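# Place the strawberry cake in the white basket

## Task

Move the strawberry cake so it ends up inside the white basket, without shifting the basket or the other objects much from where they started, and finish with neither robot arm or gripper in contact with any of those items.

## Robot and tools

ROBOT. Two 6-joint arms, left_arm and right_arm, each ending in a parallel two-finger gripper with a wrist camera. Calibrated base positions in the scene frame: left_arm (-0.026, +0.301, 0) m, right_arm (+0.053, -0.333, 0) m, both turned only slightly about z. Joint order per arm, in every call and every result list: waist, shoulder, elbow, wrist pitch, wrist yaw, wrist roll. Stated ranges in rad: waist -2.618 to 3.054, shoulder 0.000 to 3.142, elbow 0.000 to 3.142, wrist pitch -1.571 to 1.571, wrist yaw -1.571 to 1.571, wrist roll -2.094 to 2.094. Wrist yaw has its sign flipped relative to the URDF in everything you send and read. True joint ends may differ from the stated ones by up to 0.059 rad.

FRAME. Scene frame: origin at table-top height, halfway between the two nominal bases; +x points away from the robot over the table, +z up, +y toward the left_arm side (image left/right do not match these names). end_effector_position (m) and end_effector_quat_wxyz are given in this frame; they can be off by a few cm, more when reaching far. The position is the pinch point between the finger pads, roughly 1 cm behind the fingertips. Fingers extend along the gripper's +z axis and separate along its y axis.

ROW FORMAT (shared by execute_actions and move). One row = 14 numbers, each within [-1, 1], always for both arms: left_arm's 6 joint values then its opening, then right_arm's 6 joint values then its opening. Joint values are offsets (not poses) from the arm's current Joint targets, scaled so 1.0 equals 2.224 rad for waist, shoulder and elbow, and 8.485 rad for the three wrist joints. Opening is absolute: +1 fully open, -1 closed. Writing 0 for a joint keeps (re-commands) its target; to keep a gripper as is, resend its current opening, since 0 means half-open.

execute_actions(actions, cameras). actions: list of actions; each action is a list of up to 15 rows, each row held for one 1/30 s control step; a short action repeats its last row until its 15 steps (0.5 s) are used. Offsets in every row of an action count from the Joint targets at that action's start, so repeating an offset in the next action adds to it again. actions=[] just returns state and images. An action asking a joint more than 0.059 rad beyond its range is rejected for both arms; a malformed action, or a first action failing that check, rejects the whole call.

move(target, speed, blend, opening_speed, blocking, cameras). target: one row, or a list of up to 15 rows; every row's offsets count from the same starting Joint targets, not from the previous row. All joints run in sync, so the gripper path is curved, and nothing is avoided. speed: rad/s for the joint with the longest travel, 0.01 to 12.57, default 0.5; one number or one per target. blend: rad corner rounding for lists, default 0. opening_speed: rate of the gripper command on the -1..1 scale per second, minimum 0.2; use near 0.2 when closing on something soft like cake. blocking=false returns after about 0.5 s while the move continues. The extra "move:" line reports done, off_target (resting more than 0.035 rad from target), moving, held or fault, plus limits=held if steps were withheld. done does not prove no contact.

wait(seconds 0 to 10): let the scene run holding commands. stop(): brake a running move. zoom_image(camera, region=[x0, y0, x1, y1] pixels, top-left origin, at most 504x504) on the latest image of cam_head_left, cam_head_right, cam_left_wrist or cam_right_wrist (each 672x504). cameras argument: omitted/null/["all"] for all, [] for none; an unknown name invalidates the call. read_manual(section="licences") only returns licence text. finished_scene(scene = current scene number) ends the scene irreversibly; call it only once the cake is in the basket and both arms are clear.

RESULT LINES. Joint positions and Joint velocities: per arm, six joints (rad, rad/s) then finger pad gap (m; 0.094 fully open). "within noise" means the arm is still. Joint targets: the base your next offsets count from. Tool commands: current gripper commands. grip_measured: measured opening on the command scale (empty reads up to ~2.7 mm wide); grip_effort_nm: gripper motor effort, negative closing, not a pad force. Joint torques: drive output including gravity, positive toward larger angles; first three joints wrap at ±28 N m. "joint sent to its limit": a joint was driven to its end. "joint command not followed": the clearance check altered targets. MOTOR HOT warns of heating; OVER-TEMPERATURE FAULT folds that arm and disables it.

MOTION LIMITS. Each step a target may lead its measured angle by at most 0.339 rad (first three joints) or 2.2 rad (wrists); targets that would move the gripper more than 200 mm away are scaled back. Big changes take several actions; tiny ones may not start.

GRIPPING. The fingers go to the opening where grip_measured matches your number; below about 0.05 under the contact reading (more for small, round or soft items) they squeeze at full force, roughly 50-64 N per pad. The cake can squash, so close slowly and not far past contact. Release by commanding well above grip_measured.

AVOID. Dropping the cake, releasing it while moving, fast or hard contact, pressing into the table or basket, knocking other items, letting anything leave the table, and any contact between the two arms (including one gripper closing on the other). If an arm is stuck pushing, command its targets back beyond its current positions. Don't keep an arm stretched out, loaded or straining for long; motors heat. The wrist camera cable touching an object counts as contact. Loose objects may occasionally get a small push from outside.

Each tool is called as name(argument=value, ...), one argument or row to a line, values as JSON.

## Session

execute_actions(
  actions=[],
)

Scene clock: 0.00 s.
left_arm: end_effector_position=(+0.3624, +0.3385, +0.1097) grip_measured=+1.000 grip_effort_nm=n/a end_effector_quat_wxyz=(+0.602, -0.087, +0.789, +0.082) | right_arm: end_effector_position=(+0.4660, -0.3439, +0.1193) grip_measured=+1.000 grip_effort_nm=n/a end_effector_quat_wxyz=(+0.600, +0.032, +0.799, -0.027)
Joint positions: left_arm=[-0.053 1.534 0.331 0.929 0.258 -0.047 0.094] | right_arm=[0.002 1.547 0.43 0.833 -0.094 0.022 0.094]
Joint velocities: within noise
Joint torques (N m): no reading
Motor temperatures (°C): left_arm=[24 29 26 27 23 21 25] | right_arm=[24 31 28 37 24 22 22]
Heat: left arm: 29 °C; right arm: 37 °C.
Joint targets: left_arm=[-0.053 1.528 0.336 0.925 0.259 -0.048] | right_arm=[0.002 1.544 0.433 0.822 -0.095 0.022]
Tool commands: left_gripper/opening=+1.0 right_gripper/opening=+1.0

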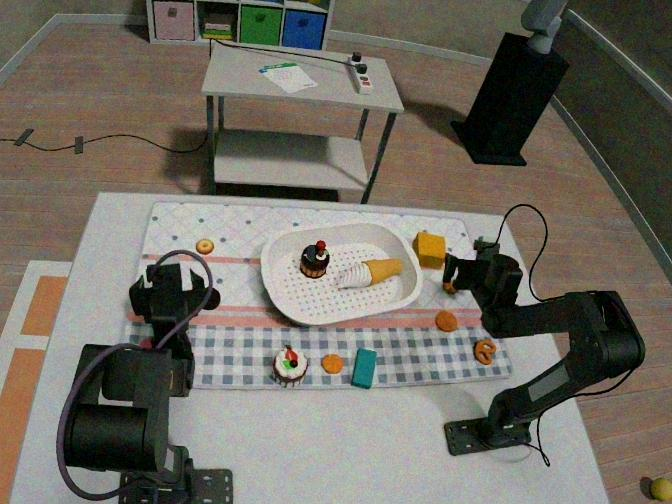

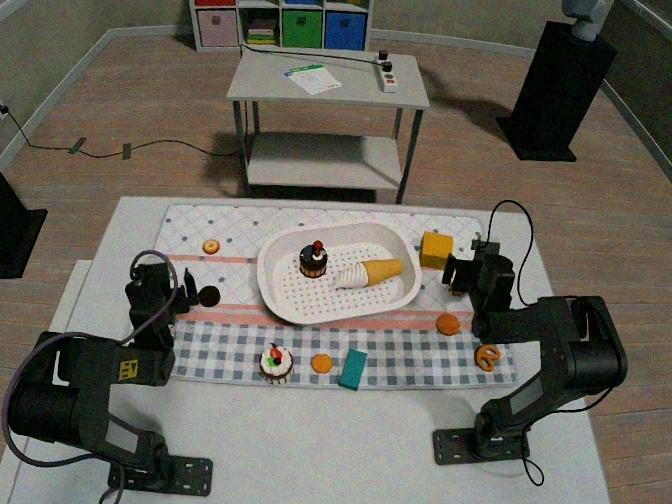

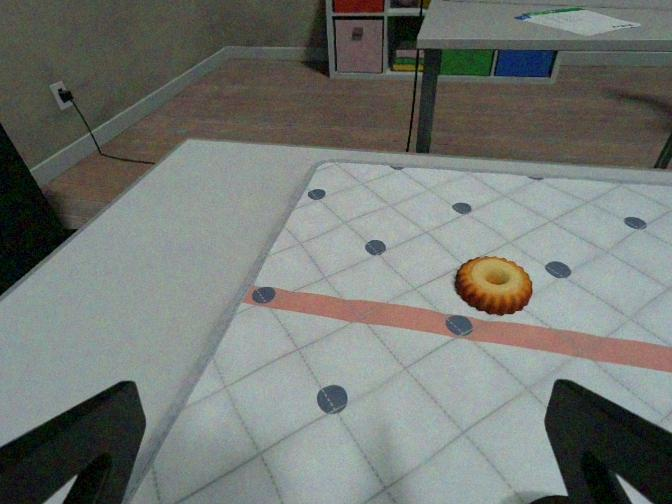

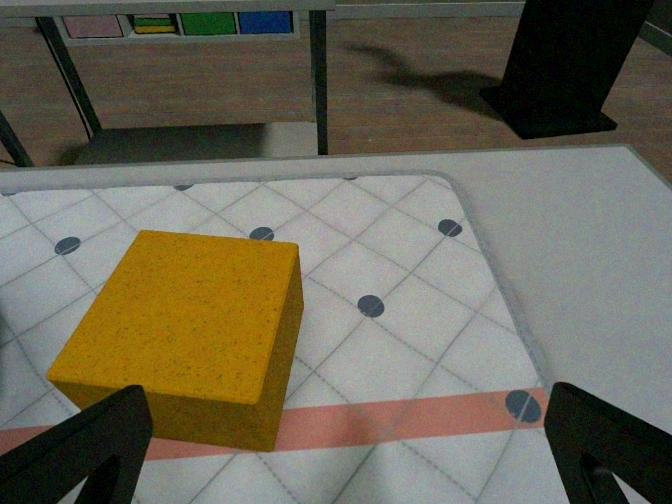

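zoom_image(
  camera="cam_head_right",
  region=[230, 210, 480, 400],
)

Scaled by 2.016 from the camera's 672x504 image, which has a finer 960x720 frame.

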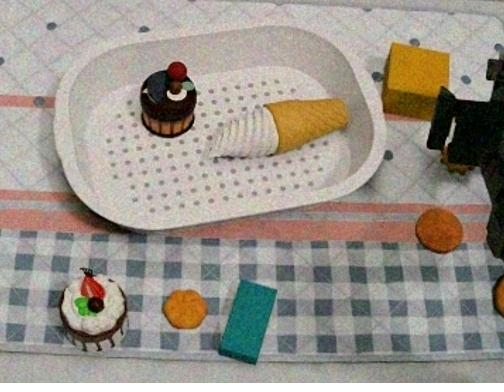

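move(
  target=[-0.3287,-0.0616,0.4078,-0.2212,-0.0305,0.0057,1,0,0,0,0,0,0,1],
  speed=1.0,
)

Scene clock: 31.77 s.
left_arm: end_effector_position=(+0.2212, +0.0733, +0.1664) grip_measured=+1.000 grip_effort_nm=0.002 end_effector_quat_wxyz=(+0.207, +0.354, +0.909, -0.077) | right_arm: end_effector_position=(+0.4660, -0.3439, +0.1193) grip_measured=+1.000 grip_effort_nm=0.027 end_effector_quat_wxyz=(+0.600, +0.032, +0.799, -0.027)
Joint positions: left_arm=[-0.782 1.409 1.214 -0.931 0.01 -0.005 0.094] | right_arm=[0.002 1.547 0.43 0.833 -0.094 0.022 0.094]
Joint velocities: within noise
Joint torques (N m): left_arm=[-0.23 -6.26 8.83 1.02 -0.08 0.09] | right_arm=[0.03 -4.94 7.01 1.54 -0.05 -0.01]
Motor temperatures (°C): left_arm=[24 29 27 34 23 21 24] | right_arm=[23 32 29 40 24 22 22]
Heat: left arm: 34 °C; right arm: 40 °C.
Joint targets: left_arm=[-0.784 1.391 1.244 -0.951 0.000 0.001] | right_arm=[0.002 1.544 0.433 0.822 -0.095 0.022]
move: done

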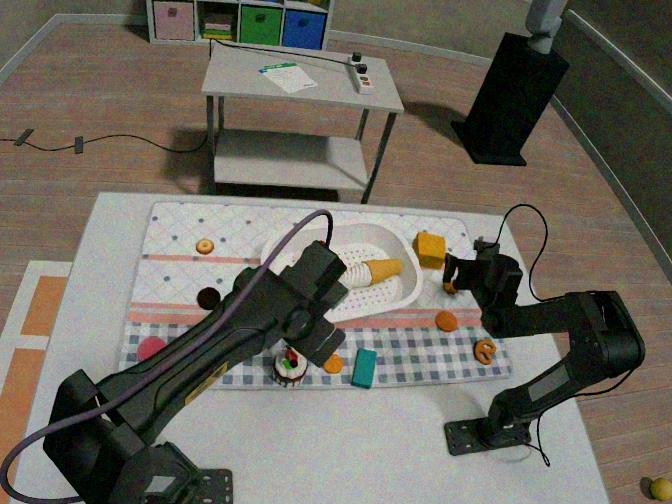

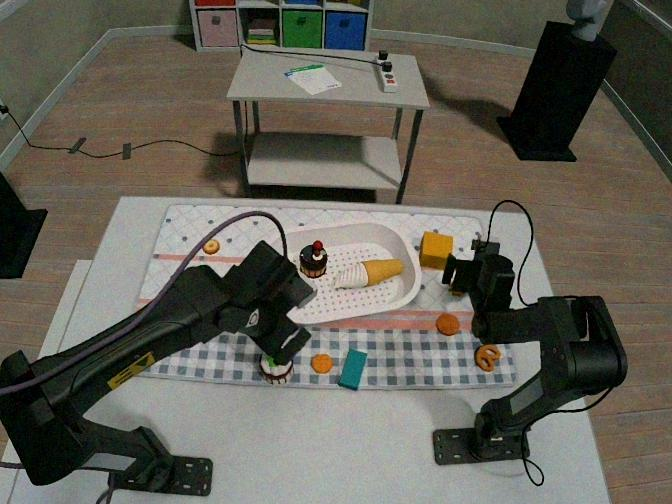

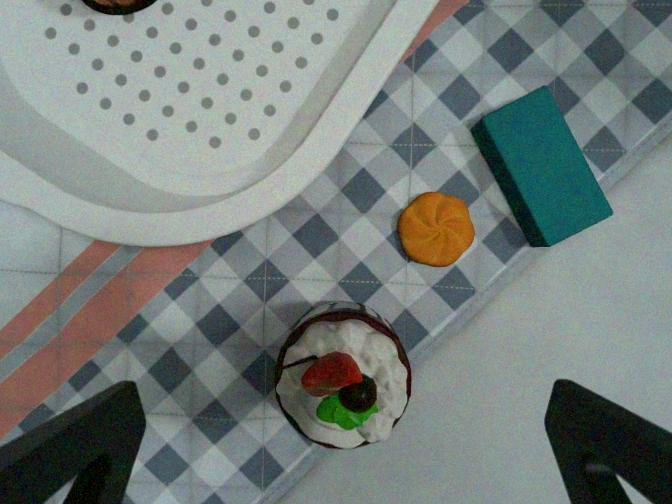

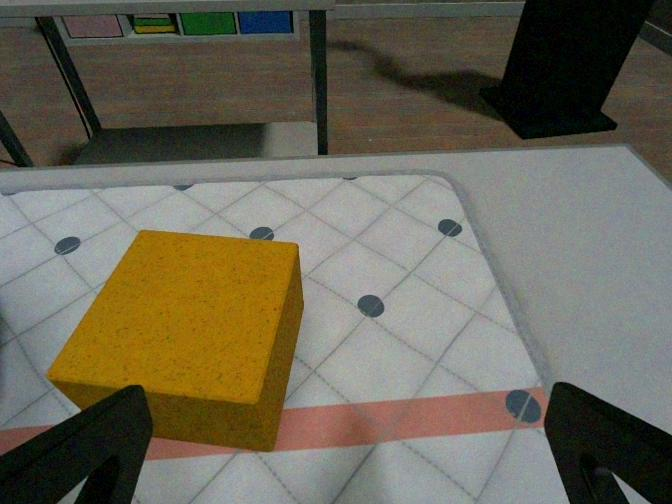

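move(
  target=[
    [-0.0013,-0.0372,-0.1728,0.0353,0,0,1,0,0,0,0,0,0,1],
    [-0.0013,0.004,-0.2554,0.0678,0,0,1,0,0,0,0,0,0,1],
  ],
  speed=[0.8,0.4],
  blend=[0.05,0],
)

Scene clock: 79.50 s.
left_arm: end_effector_position=(+0.2024, +0.0910, +0.0429) grip_measured=+1.000 grip_effort_nm=0.002 end_effector_quat_wxyz=(+0.216, +0.353, +0.907, -0.081) | right_arm: end_effector_position=(+0.4660, -0.3439, +0.1193) grip_measured=+1.000 grip_effort_nm=0.032 end_effector_quat_wxyz=(+0.600, +0.032, +0.799, -0.027)
Joint positions: left_arm=[-0.782 1.395 0.689 -0.399 0.01 -0.005 0.094] | right_arm=[0.002 1.547 0.43 0.833 -0.094 0.022 0.094]
Joint velocities: within noise
Joint torques (N m): left_arm=[-0.5 -3.78 4.96 1.48 -0.08 0.09] | right_arm=[0.02 -4.94 7.02 1.54 -0.05 -0.01]
Motor temperatures (°C): left_arm=[24 30 31 29 23 21 24] | right_arm=[23 32 29 41 24 22 21]
Heat: left arm: 31 °C; right arm: 41 °C.
Joint targets: left_arm=[-0.787 1.400 0.675 -0.376 0.000 0.001] | right_arm=[0.002 1.544 0.433 0.822 -0.095 0.022]
move: done

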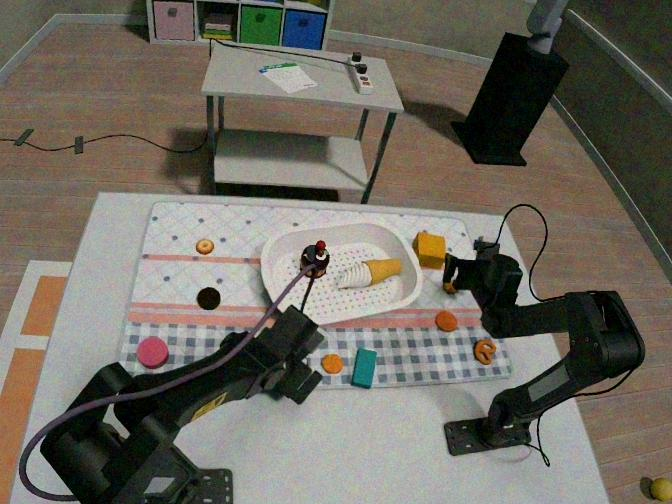

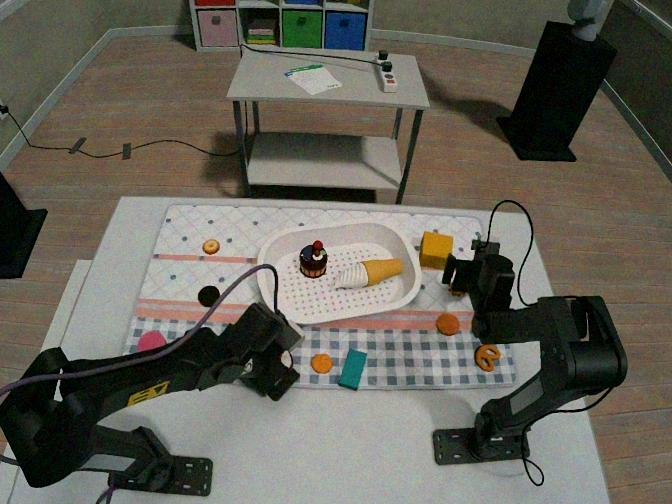

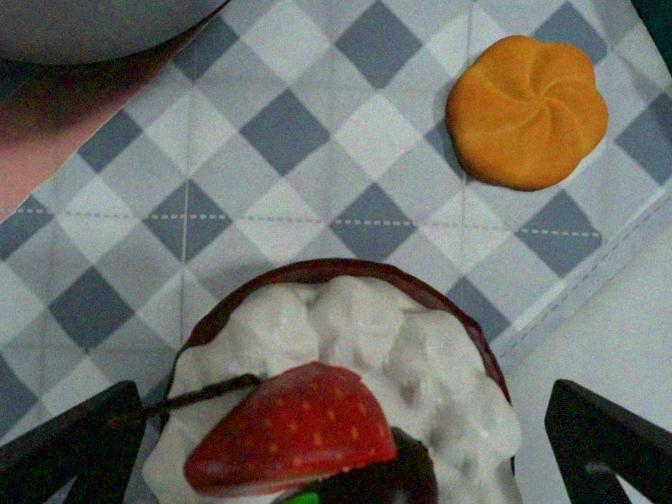

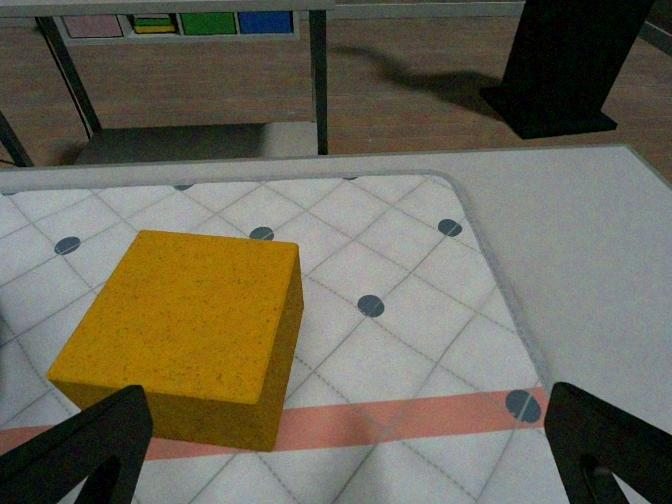

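move(
  target=[
    [0.0,0.0137,-0.0152,0.0077,0,0,1,0,0,0,0,0,0,1],
    [0.0,0.0137,-0.0152,0.0077,0,0,0.3,0,0,0,0,0,0,1],
  ],
  opening_speed=0.4,
)

Scene clock: 91.70 s.
left_arm: end_effector_position=(+0.2031, +0.0902, +0.0311) grip_measured=+0.403 grip_effort_nm=-1.018 end_effector_quat_wxyz=(+0.218, +0.353, +0.906, -0.081) | right_arm: end_effector_position=(+0.4660, -0.3439, +0.1193) grip_measured=+1.000 grip_effort_nm=0.027 end_effector_quat_wxyz=(+0.600, +0.032, +0.799, -0.027)
Joint positions: left_arm=[-0.782 1.424 0.656 -0.334 0.01 -0.005 0.066] | right_arm=[0.002 1.547 0.43 0.833 -0.094 0.022 0.094]
Joint velocities: within noise
Joint torques (N m): left_arm=[-0.55 -3.77 4.7 1.49 -0.08 0.09] | right_arm=[0.03 -4.94 7.01 1.54 -0.05 -0.01]
Motor temperatures (°C): left_arm=[24 29 30 30 23 20 24] | right_arm=[23 32 29 41 24 22 21]
Heat: left arm: 30 °C; right arm: 41 °C.
Joint targets: left_arm=[-0.787 1.431 0.642 -0.311 0.000 0.001] | right_arm=[0.002 1.544 0.433 0.822 -0.095 0.022]
move: done

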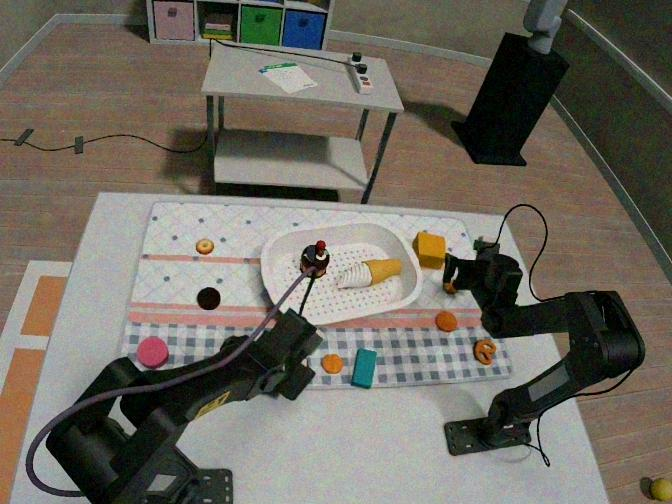

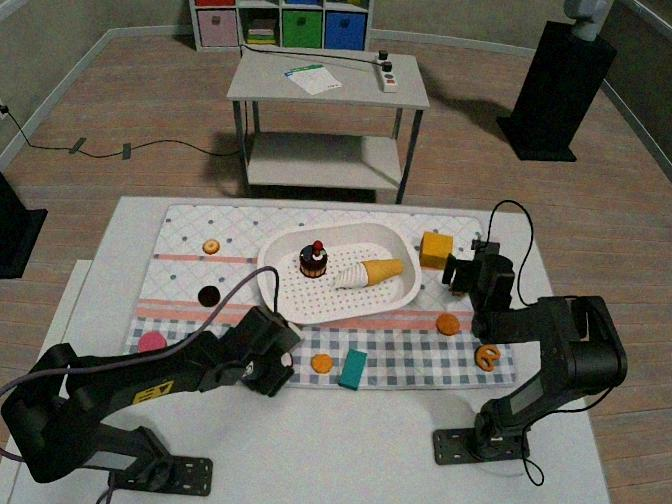

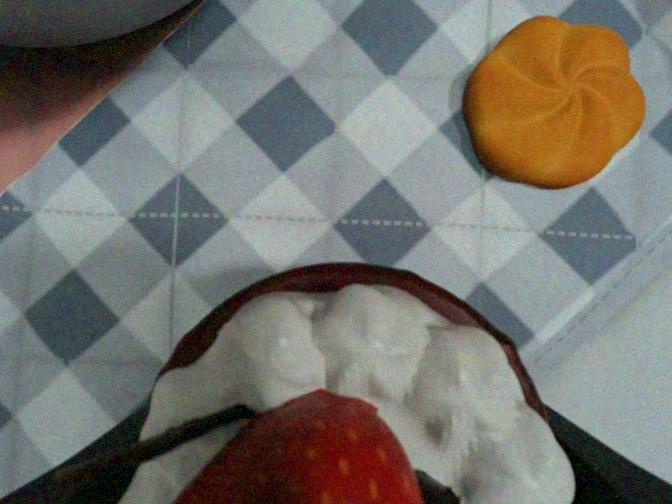

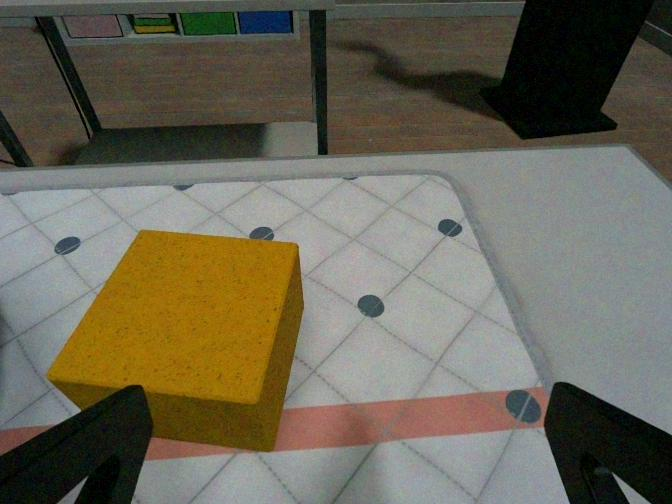

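move(
  target=[
    [0,-0.0634,0.2176,-0.0737,0,0,0.3,0,0,0,0,0,0,1],
    [0.0616,0.1959,0.4429,-0.0647,0,0,0.3,0,0,0,0,0,0,1],
  ],
  speed=0.7,
  blend=[0.08,0],
)

Scene clock: 103.70 s.
left_arm: end_effector_position=(+0.3410, +0.0408, +0.1366) grip_measured=+0.402 grip_effort_nm=-1.023 end_effector_quat_wxyz=(+0.201, +0.296, +0.932, -0.061) | right_arm: end_effector_position=(+0.4660, -0.3439, +0.1193) grip_measured=+1.000 grip_effort_nm=0.032 end_effector_quat_wxyz=(+0.600, +0.032, +0.799, -0.027)
Joint positions: left_arm=[-0.652 1.863 1.59 -0.874 0.008 -0.005 0.066] | right_arm=[0.002 1.547 0.43 0.833 -0.094 0.022 0.094]
Joint velocities: within noise
Joint torques (N m): left_arm=[0.14 -8.81 9.43 1.32 -0.05 0.09] | right_arm=[0.05 -4.93 7.02 1.54 -0.05 -0.01]
Motor temperatures (°C): left_arm=[24 29 29 30 23 20 25] | right_arm=[23 31 28 41 24 22 21]
Heat: left arm: 30 °C; right arm: 41 °C.
Joint targets: left_arm=[-0.650 1.867 1.627 -0.860 0.000 0.001] | right_arm=[0.002 1.544 0.433 0.822 -0.095 0.022]
move: off_target (left_arm); left_arm: the elbow is farthest, 0.037 rad from its target

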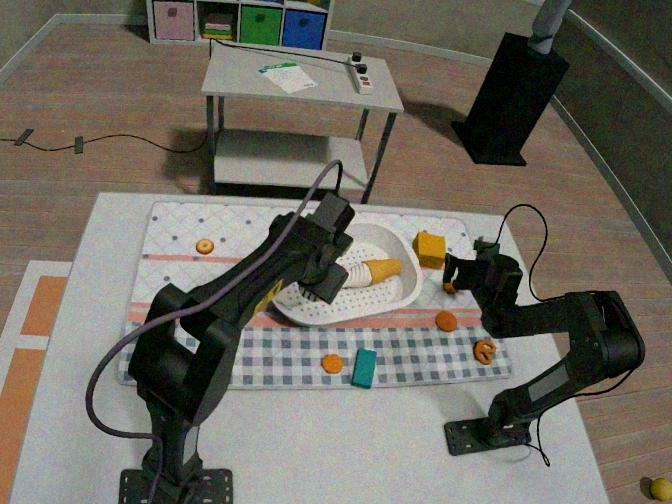

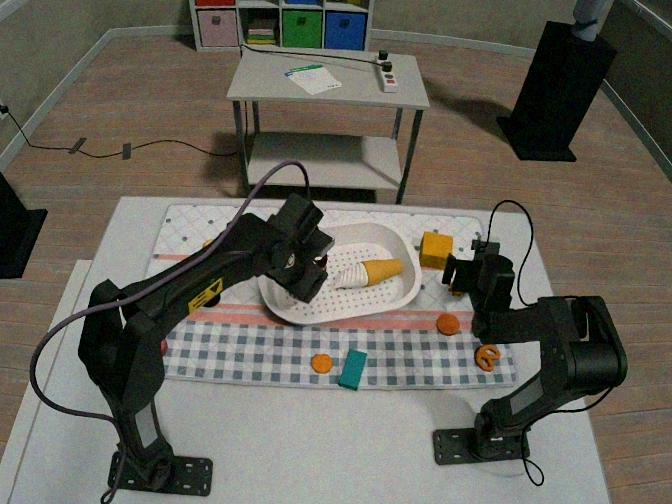

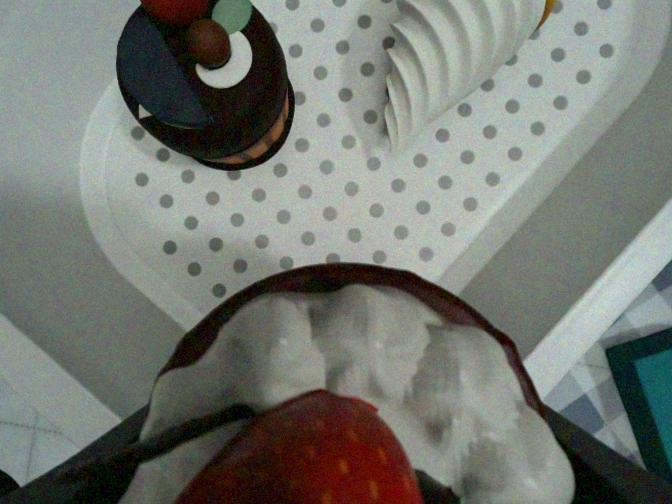

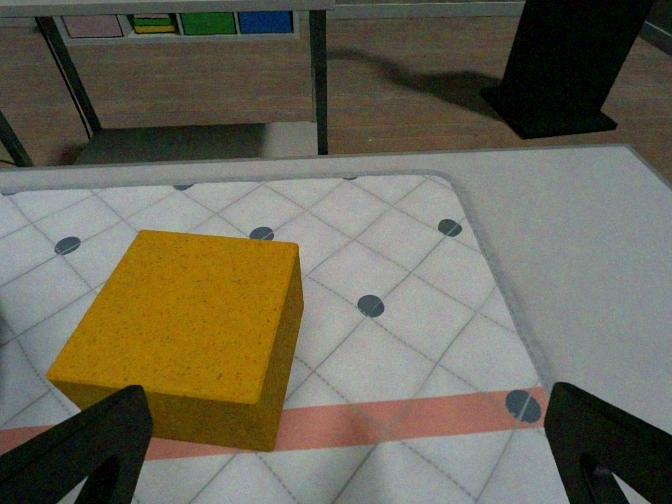

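move(
  target=[
    [0.0256,0.0459,-0.0267,0.019,0,0,0.3,0,0,0,0,0,0,1],
    [0.0256,0.0586,-0.082,0.0369,0,0,0.3,0,0,0,0,0,0,1],
  ],
  speed=0.4,
)

Scene clock: 121.10 s.
left_arm: end_effector_position=(+0.3799, +0.0472, +0.0634) grip_measured=+0.402 grip_effort_nm=-1.028 end_effector_quat_wxyz=(+0.220, +0.267, +0.936, -0.061) | right_arm: end_effector_position=(+0.4660, -0.3439, +0.1193) grip_measured=+1.000 grip_effort_nm=0.022 end_effector_quat_wxyz=(+0.600, +0.032, +0.799, -0.027)
Joint positions: left_arm=[-0.593 1.99 1.454 -0.575 0.007 -0.005 0.066] | right_arm=[0.002 1.547 0.43 0.833 -0.094 0.022 0.094]
Joint velocities: within noise
Joint torques (N m): left_arm=[0.02 -9.55 5.52 1.52 -0.06 0.1] | right_arm=[0.03 -4.94 7.01 1.54 -0.05 -0.01]
Motor temperatures (°C): left_arm=[24 32 31 30 23 20 25] | right_arm=[23 31 28 41 24 21 21]
Heat: left arm: 32 °C; right arm: 41 °C.
Joint targets: left_arm=[-0.593 1.997 1.444 -0.547 0.000 0.001] | right_arm=[0.002 1.544 0.433 0.822 -0.095 0.022]
move: done

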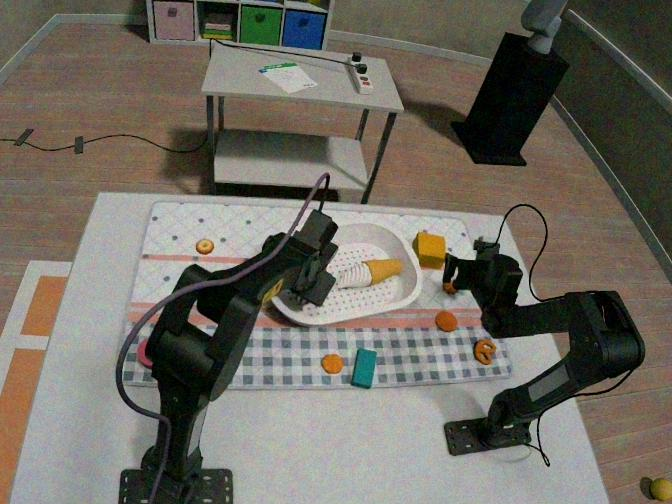

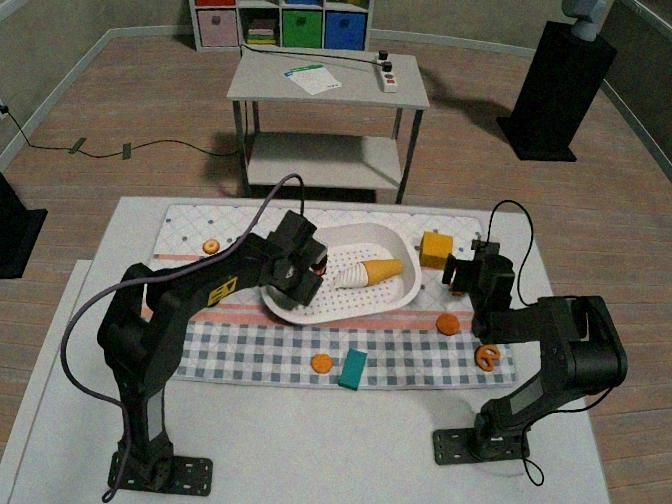

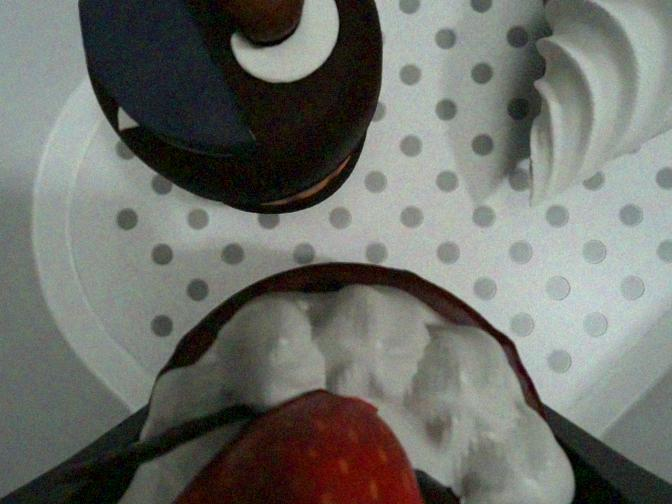

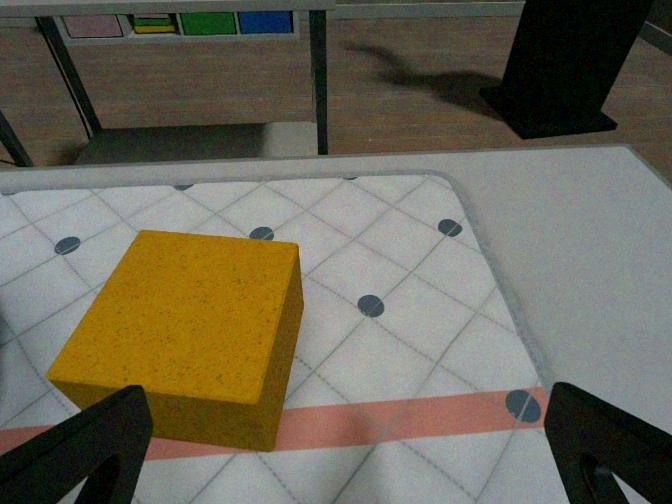

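move(
  target=[0,0.0133,-0.0221,0.0093,0,0,0.3,0,0,0,0,0,0,1],
  speed=0.12,
  cameras=["cam_left_wrist"],
)

Scene clock: 129.37 s.
left_arm: end_effector_position=(+0.3815, +0.0462, +0.0453) grip_measured=+0.402 grip_effort_nm=-1.023 end_effector_quat_wxyz=(+0.224, +0.267, +0.935, -0.062) | right_arm: end_effector_position=(+0.4660, -0.3439, +0.1193) grip_measured=+1.000 grip_effort_nm=0.027 end_effector_quat_wxyz=(+0.600, +0.032, +0.799, -0.027)
Joint positions: left_arm=[-0.593 2.014 1.408 -0.497 0.007 -0.005 0.066] | right_arm=[0.002 1.547 0.43 0.833 -0.094 0.022 0.094]
Joint velocities: within noise
Joint torques (N m): left_arm=[0.03 -9.2 5.14 1.56 -0.05 0.09] | right_arm=[0.03 -4.94 7.01 1.54 -0.05 -0.01]
Motor temperatures (°C): left_arm=[24 32 29 30 23 20 25] | right_arm=[23 31 28 42 24 21 21]
Heat: left arm: 32 °C; right arm: 42 °C.
Joint targets: left_arm=[-0.593 2.027 1.395 -0.468 0.000 0.001] | right_arm=[0.002 1.544 0.433 0.822 -0.095 0.022]
move: done
Images, in order (width x height): cam_left_wrist 672x504.

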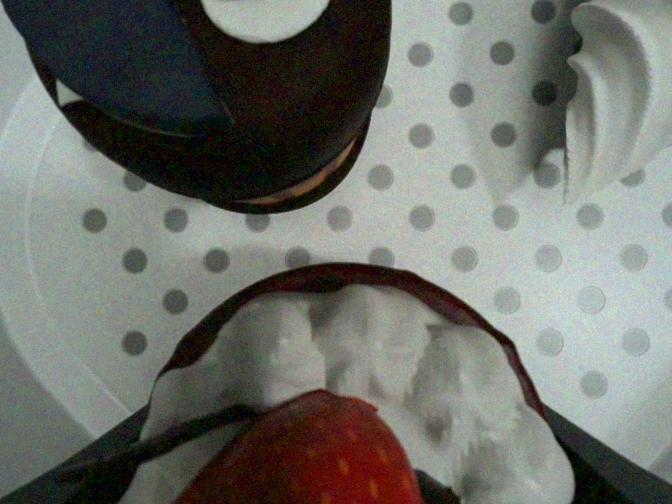

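move(
  target=[0,0.0036,-0.006,0.0025,0,0,0.3,0,0,0,0,0,0,1],
  speed=0.1,
  cameras=["cam_left_wrist"],
)

move(
  target=[0,0.0024,-0.004,0.0017,0,0,0.3,0,0,0,0,0,0,1],
  speed=0.1,
  cameras=["cam_left_wrist"],
)

Scene clock: 137.17 s.
left_arm: end_effector_position=(+0.3825, +0.0455, +0.0425) grip_measured=+0.402 grip_effort_nm=-1.028 end_effector_quat_wxyz=(+0.227, +0.267, +0.934, -0.063) | right_arm: end_effector_position=(+0.4660, -0.3439, +0.1193) grip_measured=+1.000 grip_effort_nm=0.027 end_effector_quat_wxyz=(+0.600, +0.032, +0.799, -0.027)
Joint positions: left_arm=[-0.593 2.018 1.398 -0.476 0.007 -0.005 0.066] | right_arm=[0.002 1.547 0.43 0.833 -0.094 0.022 0.094]
Joint velocities: within noise
Joint torques (N m): left_arm=[0.03 -8.87 4.83 1.58 -0.06 0.09] | right_arm=[0.03 -4.94 7.01 1.55 -0.05 0]
Motor temperatures (°C): left_arm=[24 33 29 30 23 20 25] | right_arm=[23 31 28 42 24 21 21]
Heat: left arm: 33 °C; right arm: 42 °C.
Joint targets: left_arm=[-0.593 2.035 1.382 -0.446 0.000 0.001] | right_arm=[0.002 1.544 0.433 0.822 -0.095 0.022]
move: done
Images, in order (width x height): cam_left_wrist 672x504.

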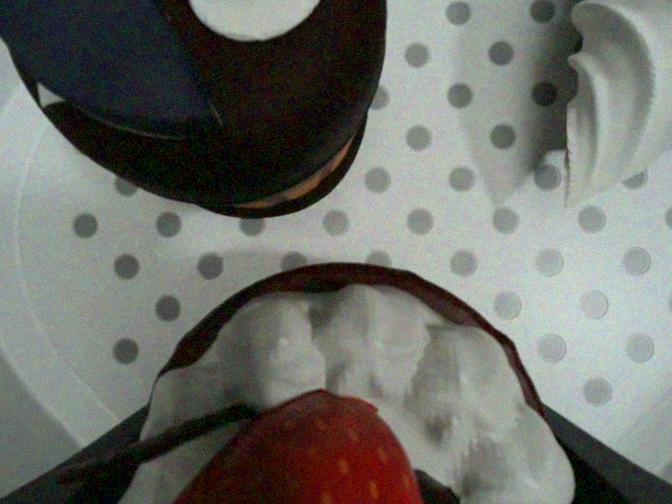

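Scene clock: 137.87 s.
left_arm: end_effector_position=(+0.3835, +0.0449, +0.0417) grip_measured=+0.402 grip_effort_nm=-1.028 end_effector_quat_wxyz=(+0.230, +0.267, +0.934, -0.063) | right_arm: end_effector_position=(+0.4660, -0.3439, +0.1193) grip_measured=+1.000 grip_effort_nm=0.027 end_effector_quat_wxyz=(+0.600, +0.032, +0.799, -0.027)
Joint positions: left_arm=[-0.593 2.019 1.395 -0.465 0.007 -0.005 0.066] | right_arm=[0.002 1.547 0.43 0.833 -0.094 0.022 0.094]
Joint velocities: within noise
Joint torques (N m): left_arm=[0.03 -8.59 4.51 1.6 -0.05 0.09] | right_arm=[0.03 -4.94 7.01 1.54 -0.05 -0.01]
Motor temperatures (°C): left_arm=[24 33 29 30 23 20 25] | right_arm=[23 31 28 42 24 21 21]
Heat: left arm: 33 °C; right arm: 42 °C.
Joint targets: left_arm=[-0.593 2.040 1.373 -0.432 0.000 0.001] | right_arm=[0.002 1.544 0.433 0.822 -0.095 0.022]
move: done
Images, in order (width x height): cam_left_wrist 672x504.

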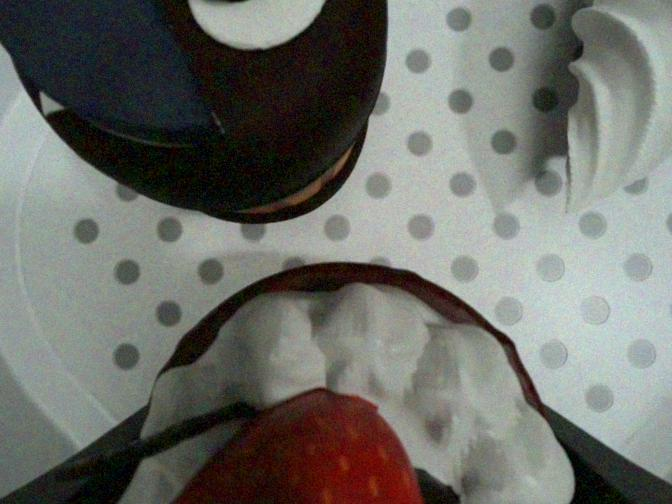

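move(
  target=[
    [0,-0.002,0.004,-0.001,0,0,0.3,0,0,0,0,0,0,1],
    [0,-0.002,0.004,-0.001,0,0,0.7,0,0,0,0,0,0,1],
    [0,-0.0193,0.0319,-0.0136,0,0,0.7,0,0,0,0,0,0,1],
    [0,-0.0778,0.1142,-0.0504,0,0,0.7,0,0,0,0,0,0,1],
  ],
  speed=[0.3,0.3,0.2,0.5],
  blend=[0,0,0.03,0],
  opening_speed=0.6,
)

Scene clock: 147.23 s.
left_arm: end_effector_position=(+0.3641, +0.0562, +0.1329) grip_measured=+0.698 grip_effort_nm=0.110 end_effector_quat_wxyz=(+0.211, +0.270, +0.937, -0.060) | right_arm: end_effector_position=(+0.4660, -0.3439, +0.1193) grip_measured=+1.000 grip_effort_nm=0.027 end_effector_quat_wxyz=(+0.600, +0.032, +0.799, -0.027)
Joint positions: left_arm=[-0.593 1.889 1.601 -0.84 0.003 -0.001 0.08] | right_arm=[0.002 1.547 0.43 0.833 -0.094 0.022 0.094]
Joint velocities: within noise
Joint torques (N m): left_arm=[0.02 -11.23 8.54 0.99 -0.03 0.04] | right_arm=[0.03 -4.93 7.02 1.54 -0.05 -0.01]
Motor temperatures (°C): left_arm=[23 33 29 30 23 20 25] | right_arm=[23 31 28 42 23 21 21]
Heat: left arm: 33 °C; right arm: 42 °C.
Joint targets: left_arm=[-0.593 1.867 1.627 -0.860 0.000 0.001] | right_arm=[0.002 1.544 0.433 0.822 -0.095 0.022]
move: done

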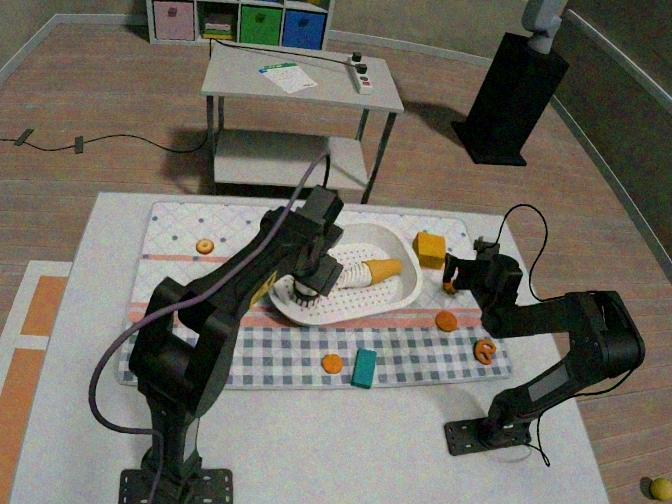

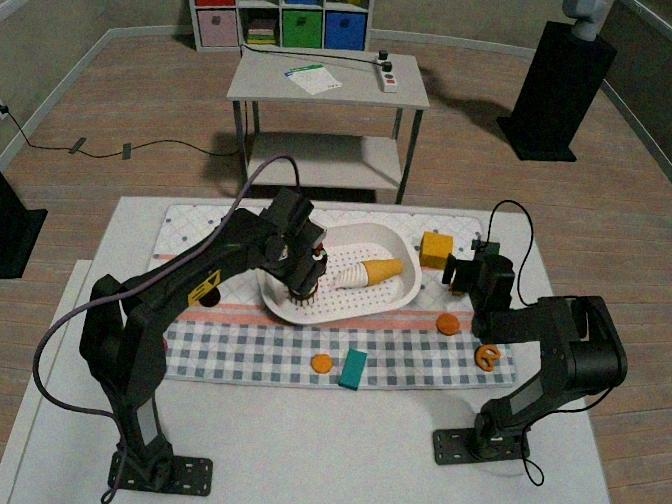

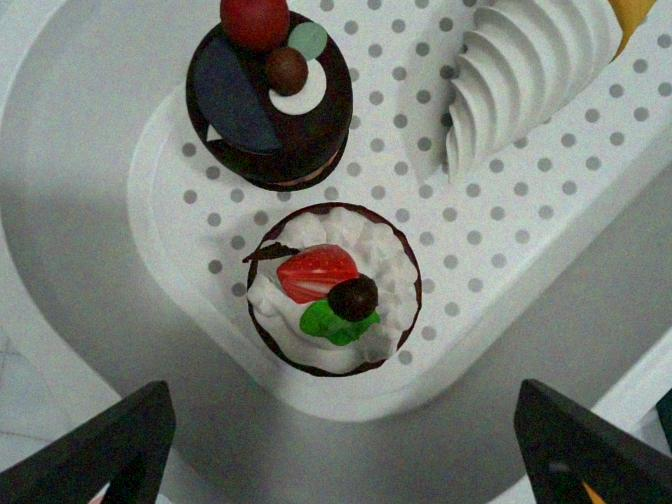

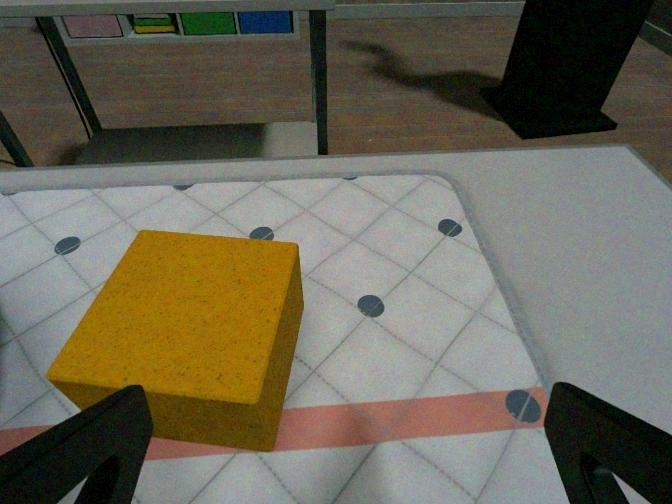

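Excellent.

finished_scene(
  scene=1,
)

The scene is finished: the task was done.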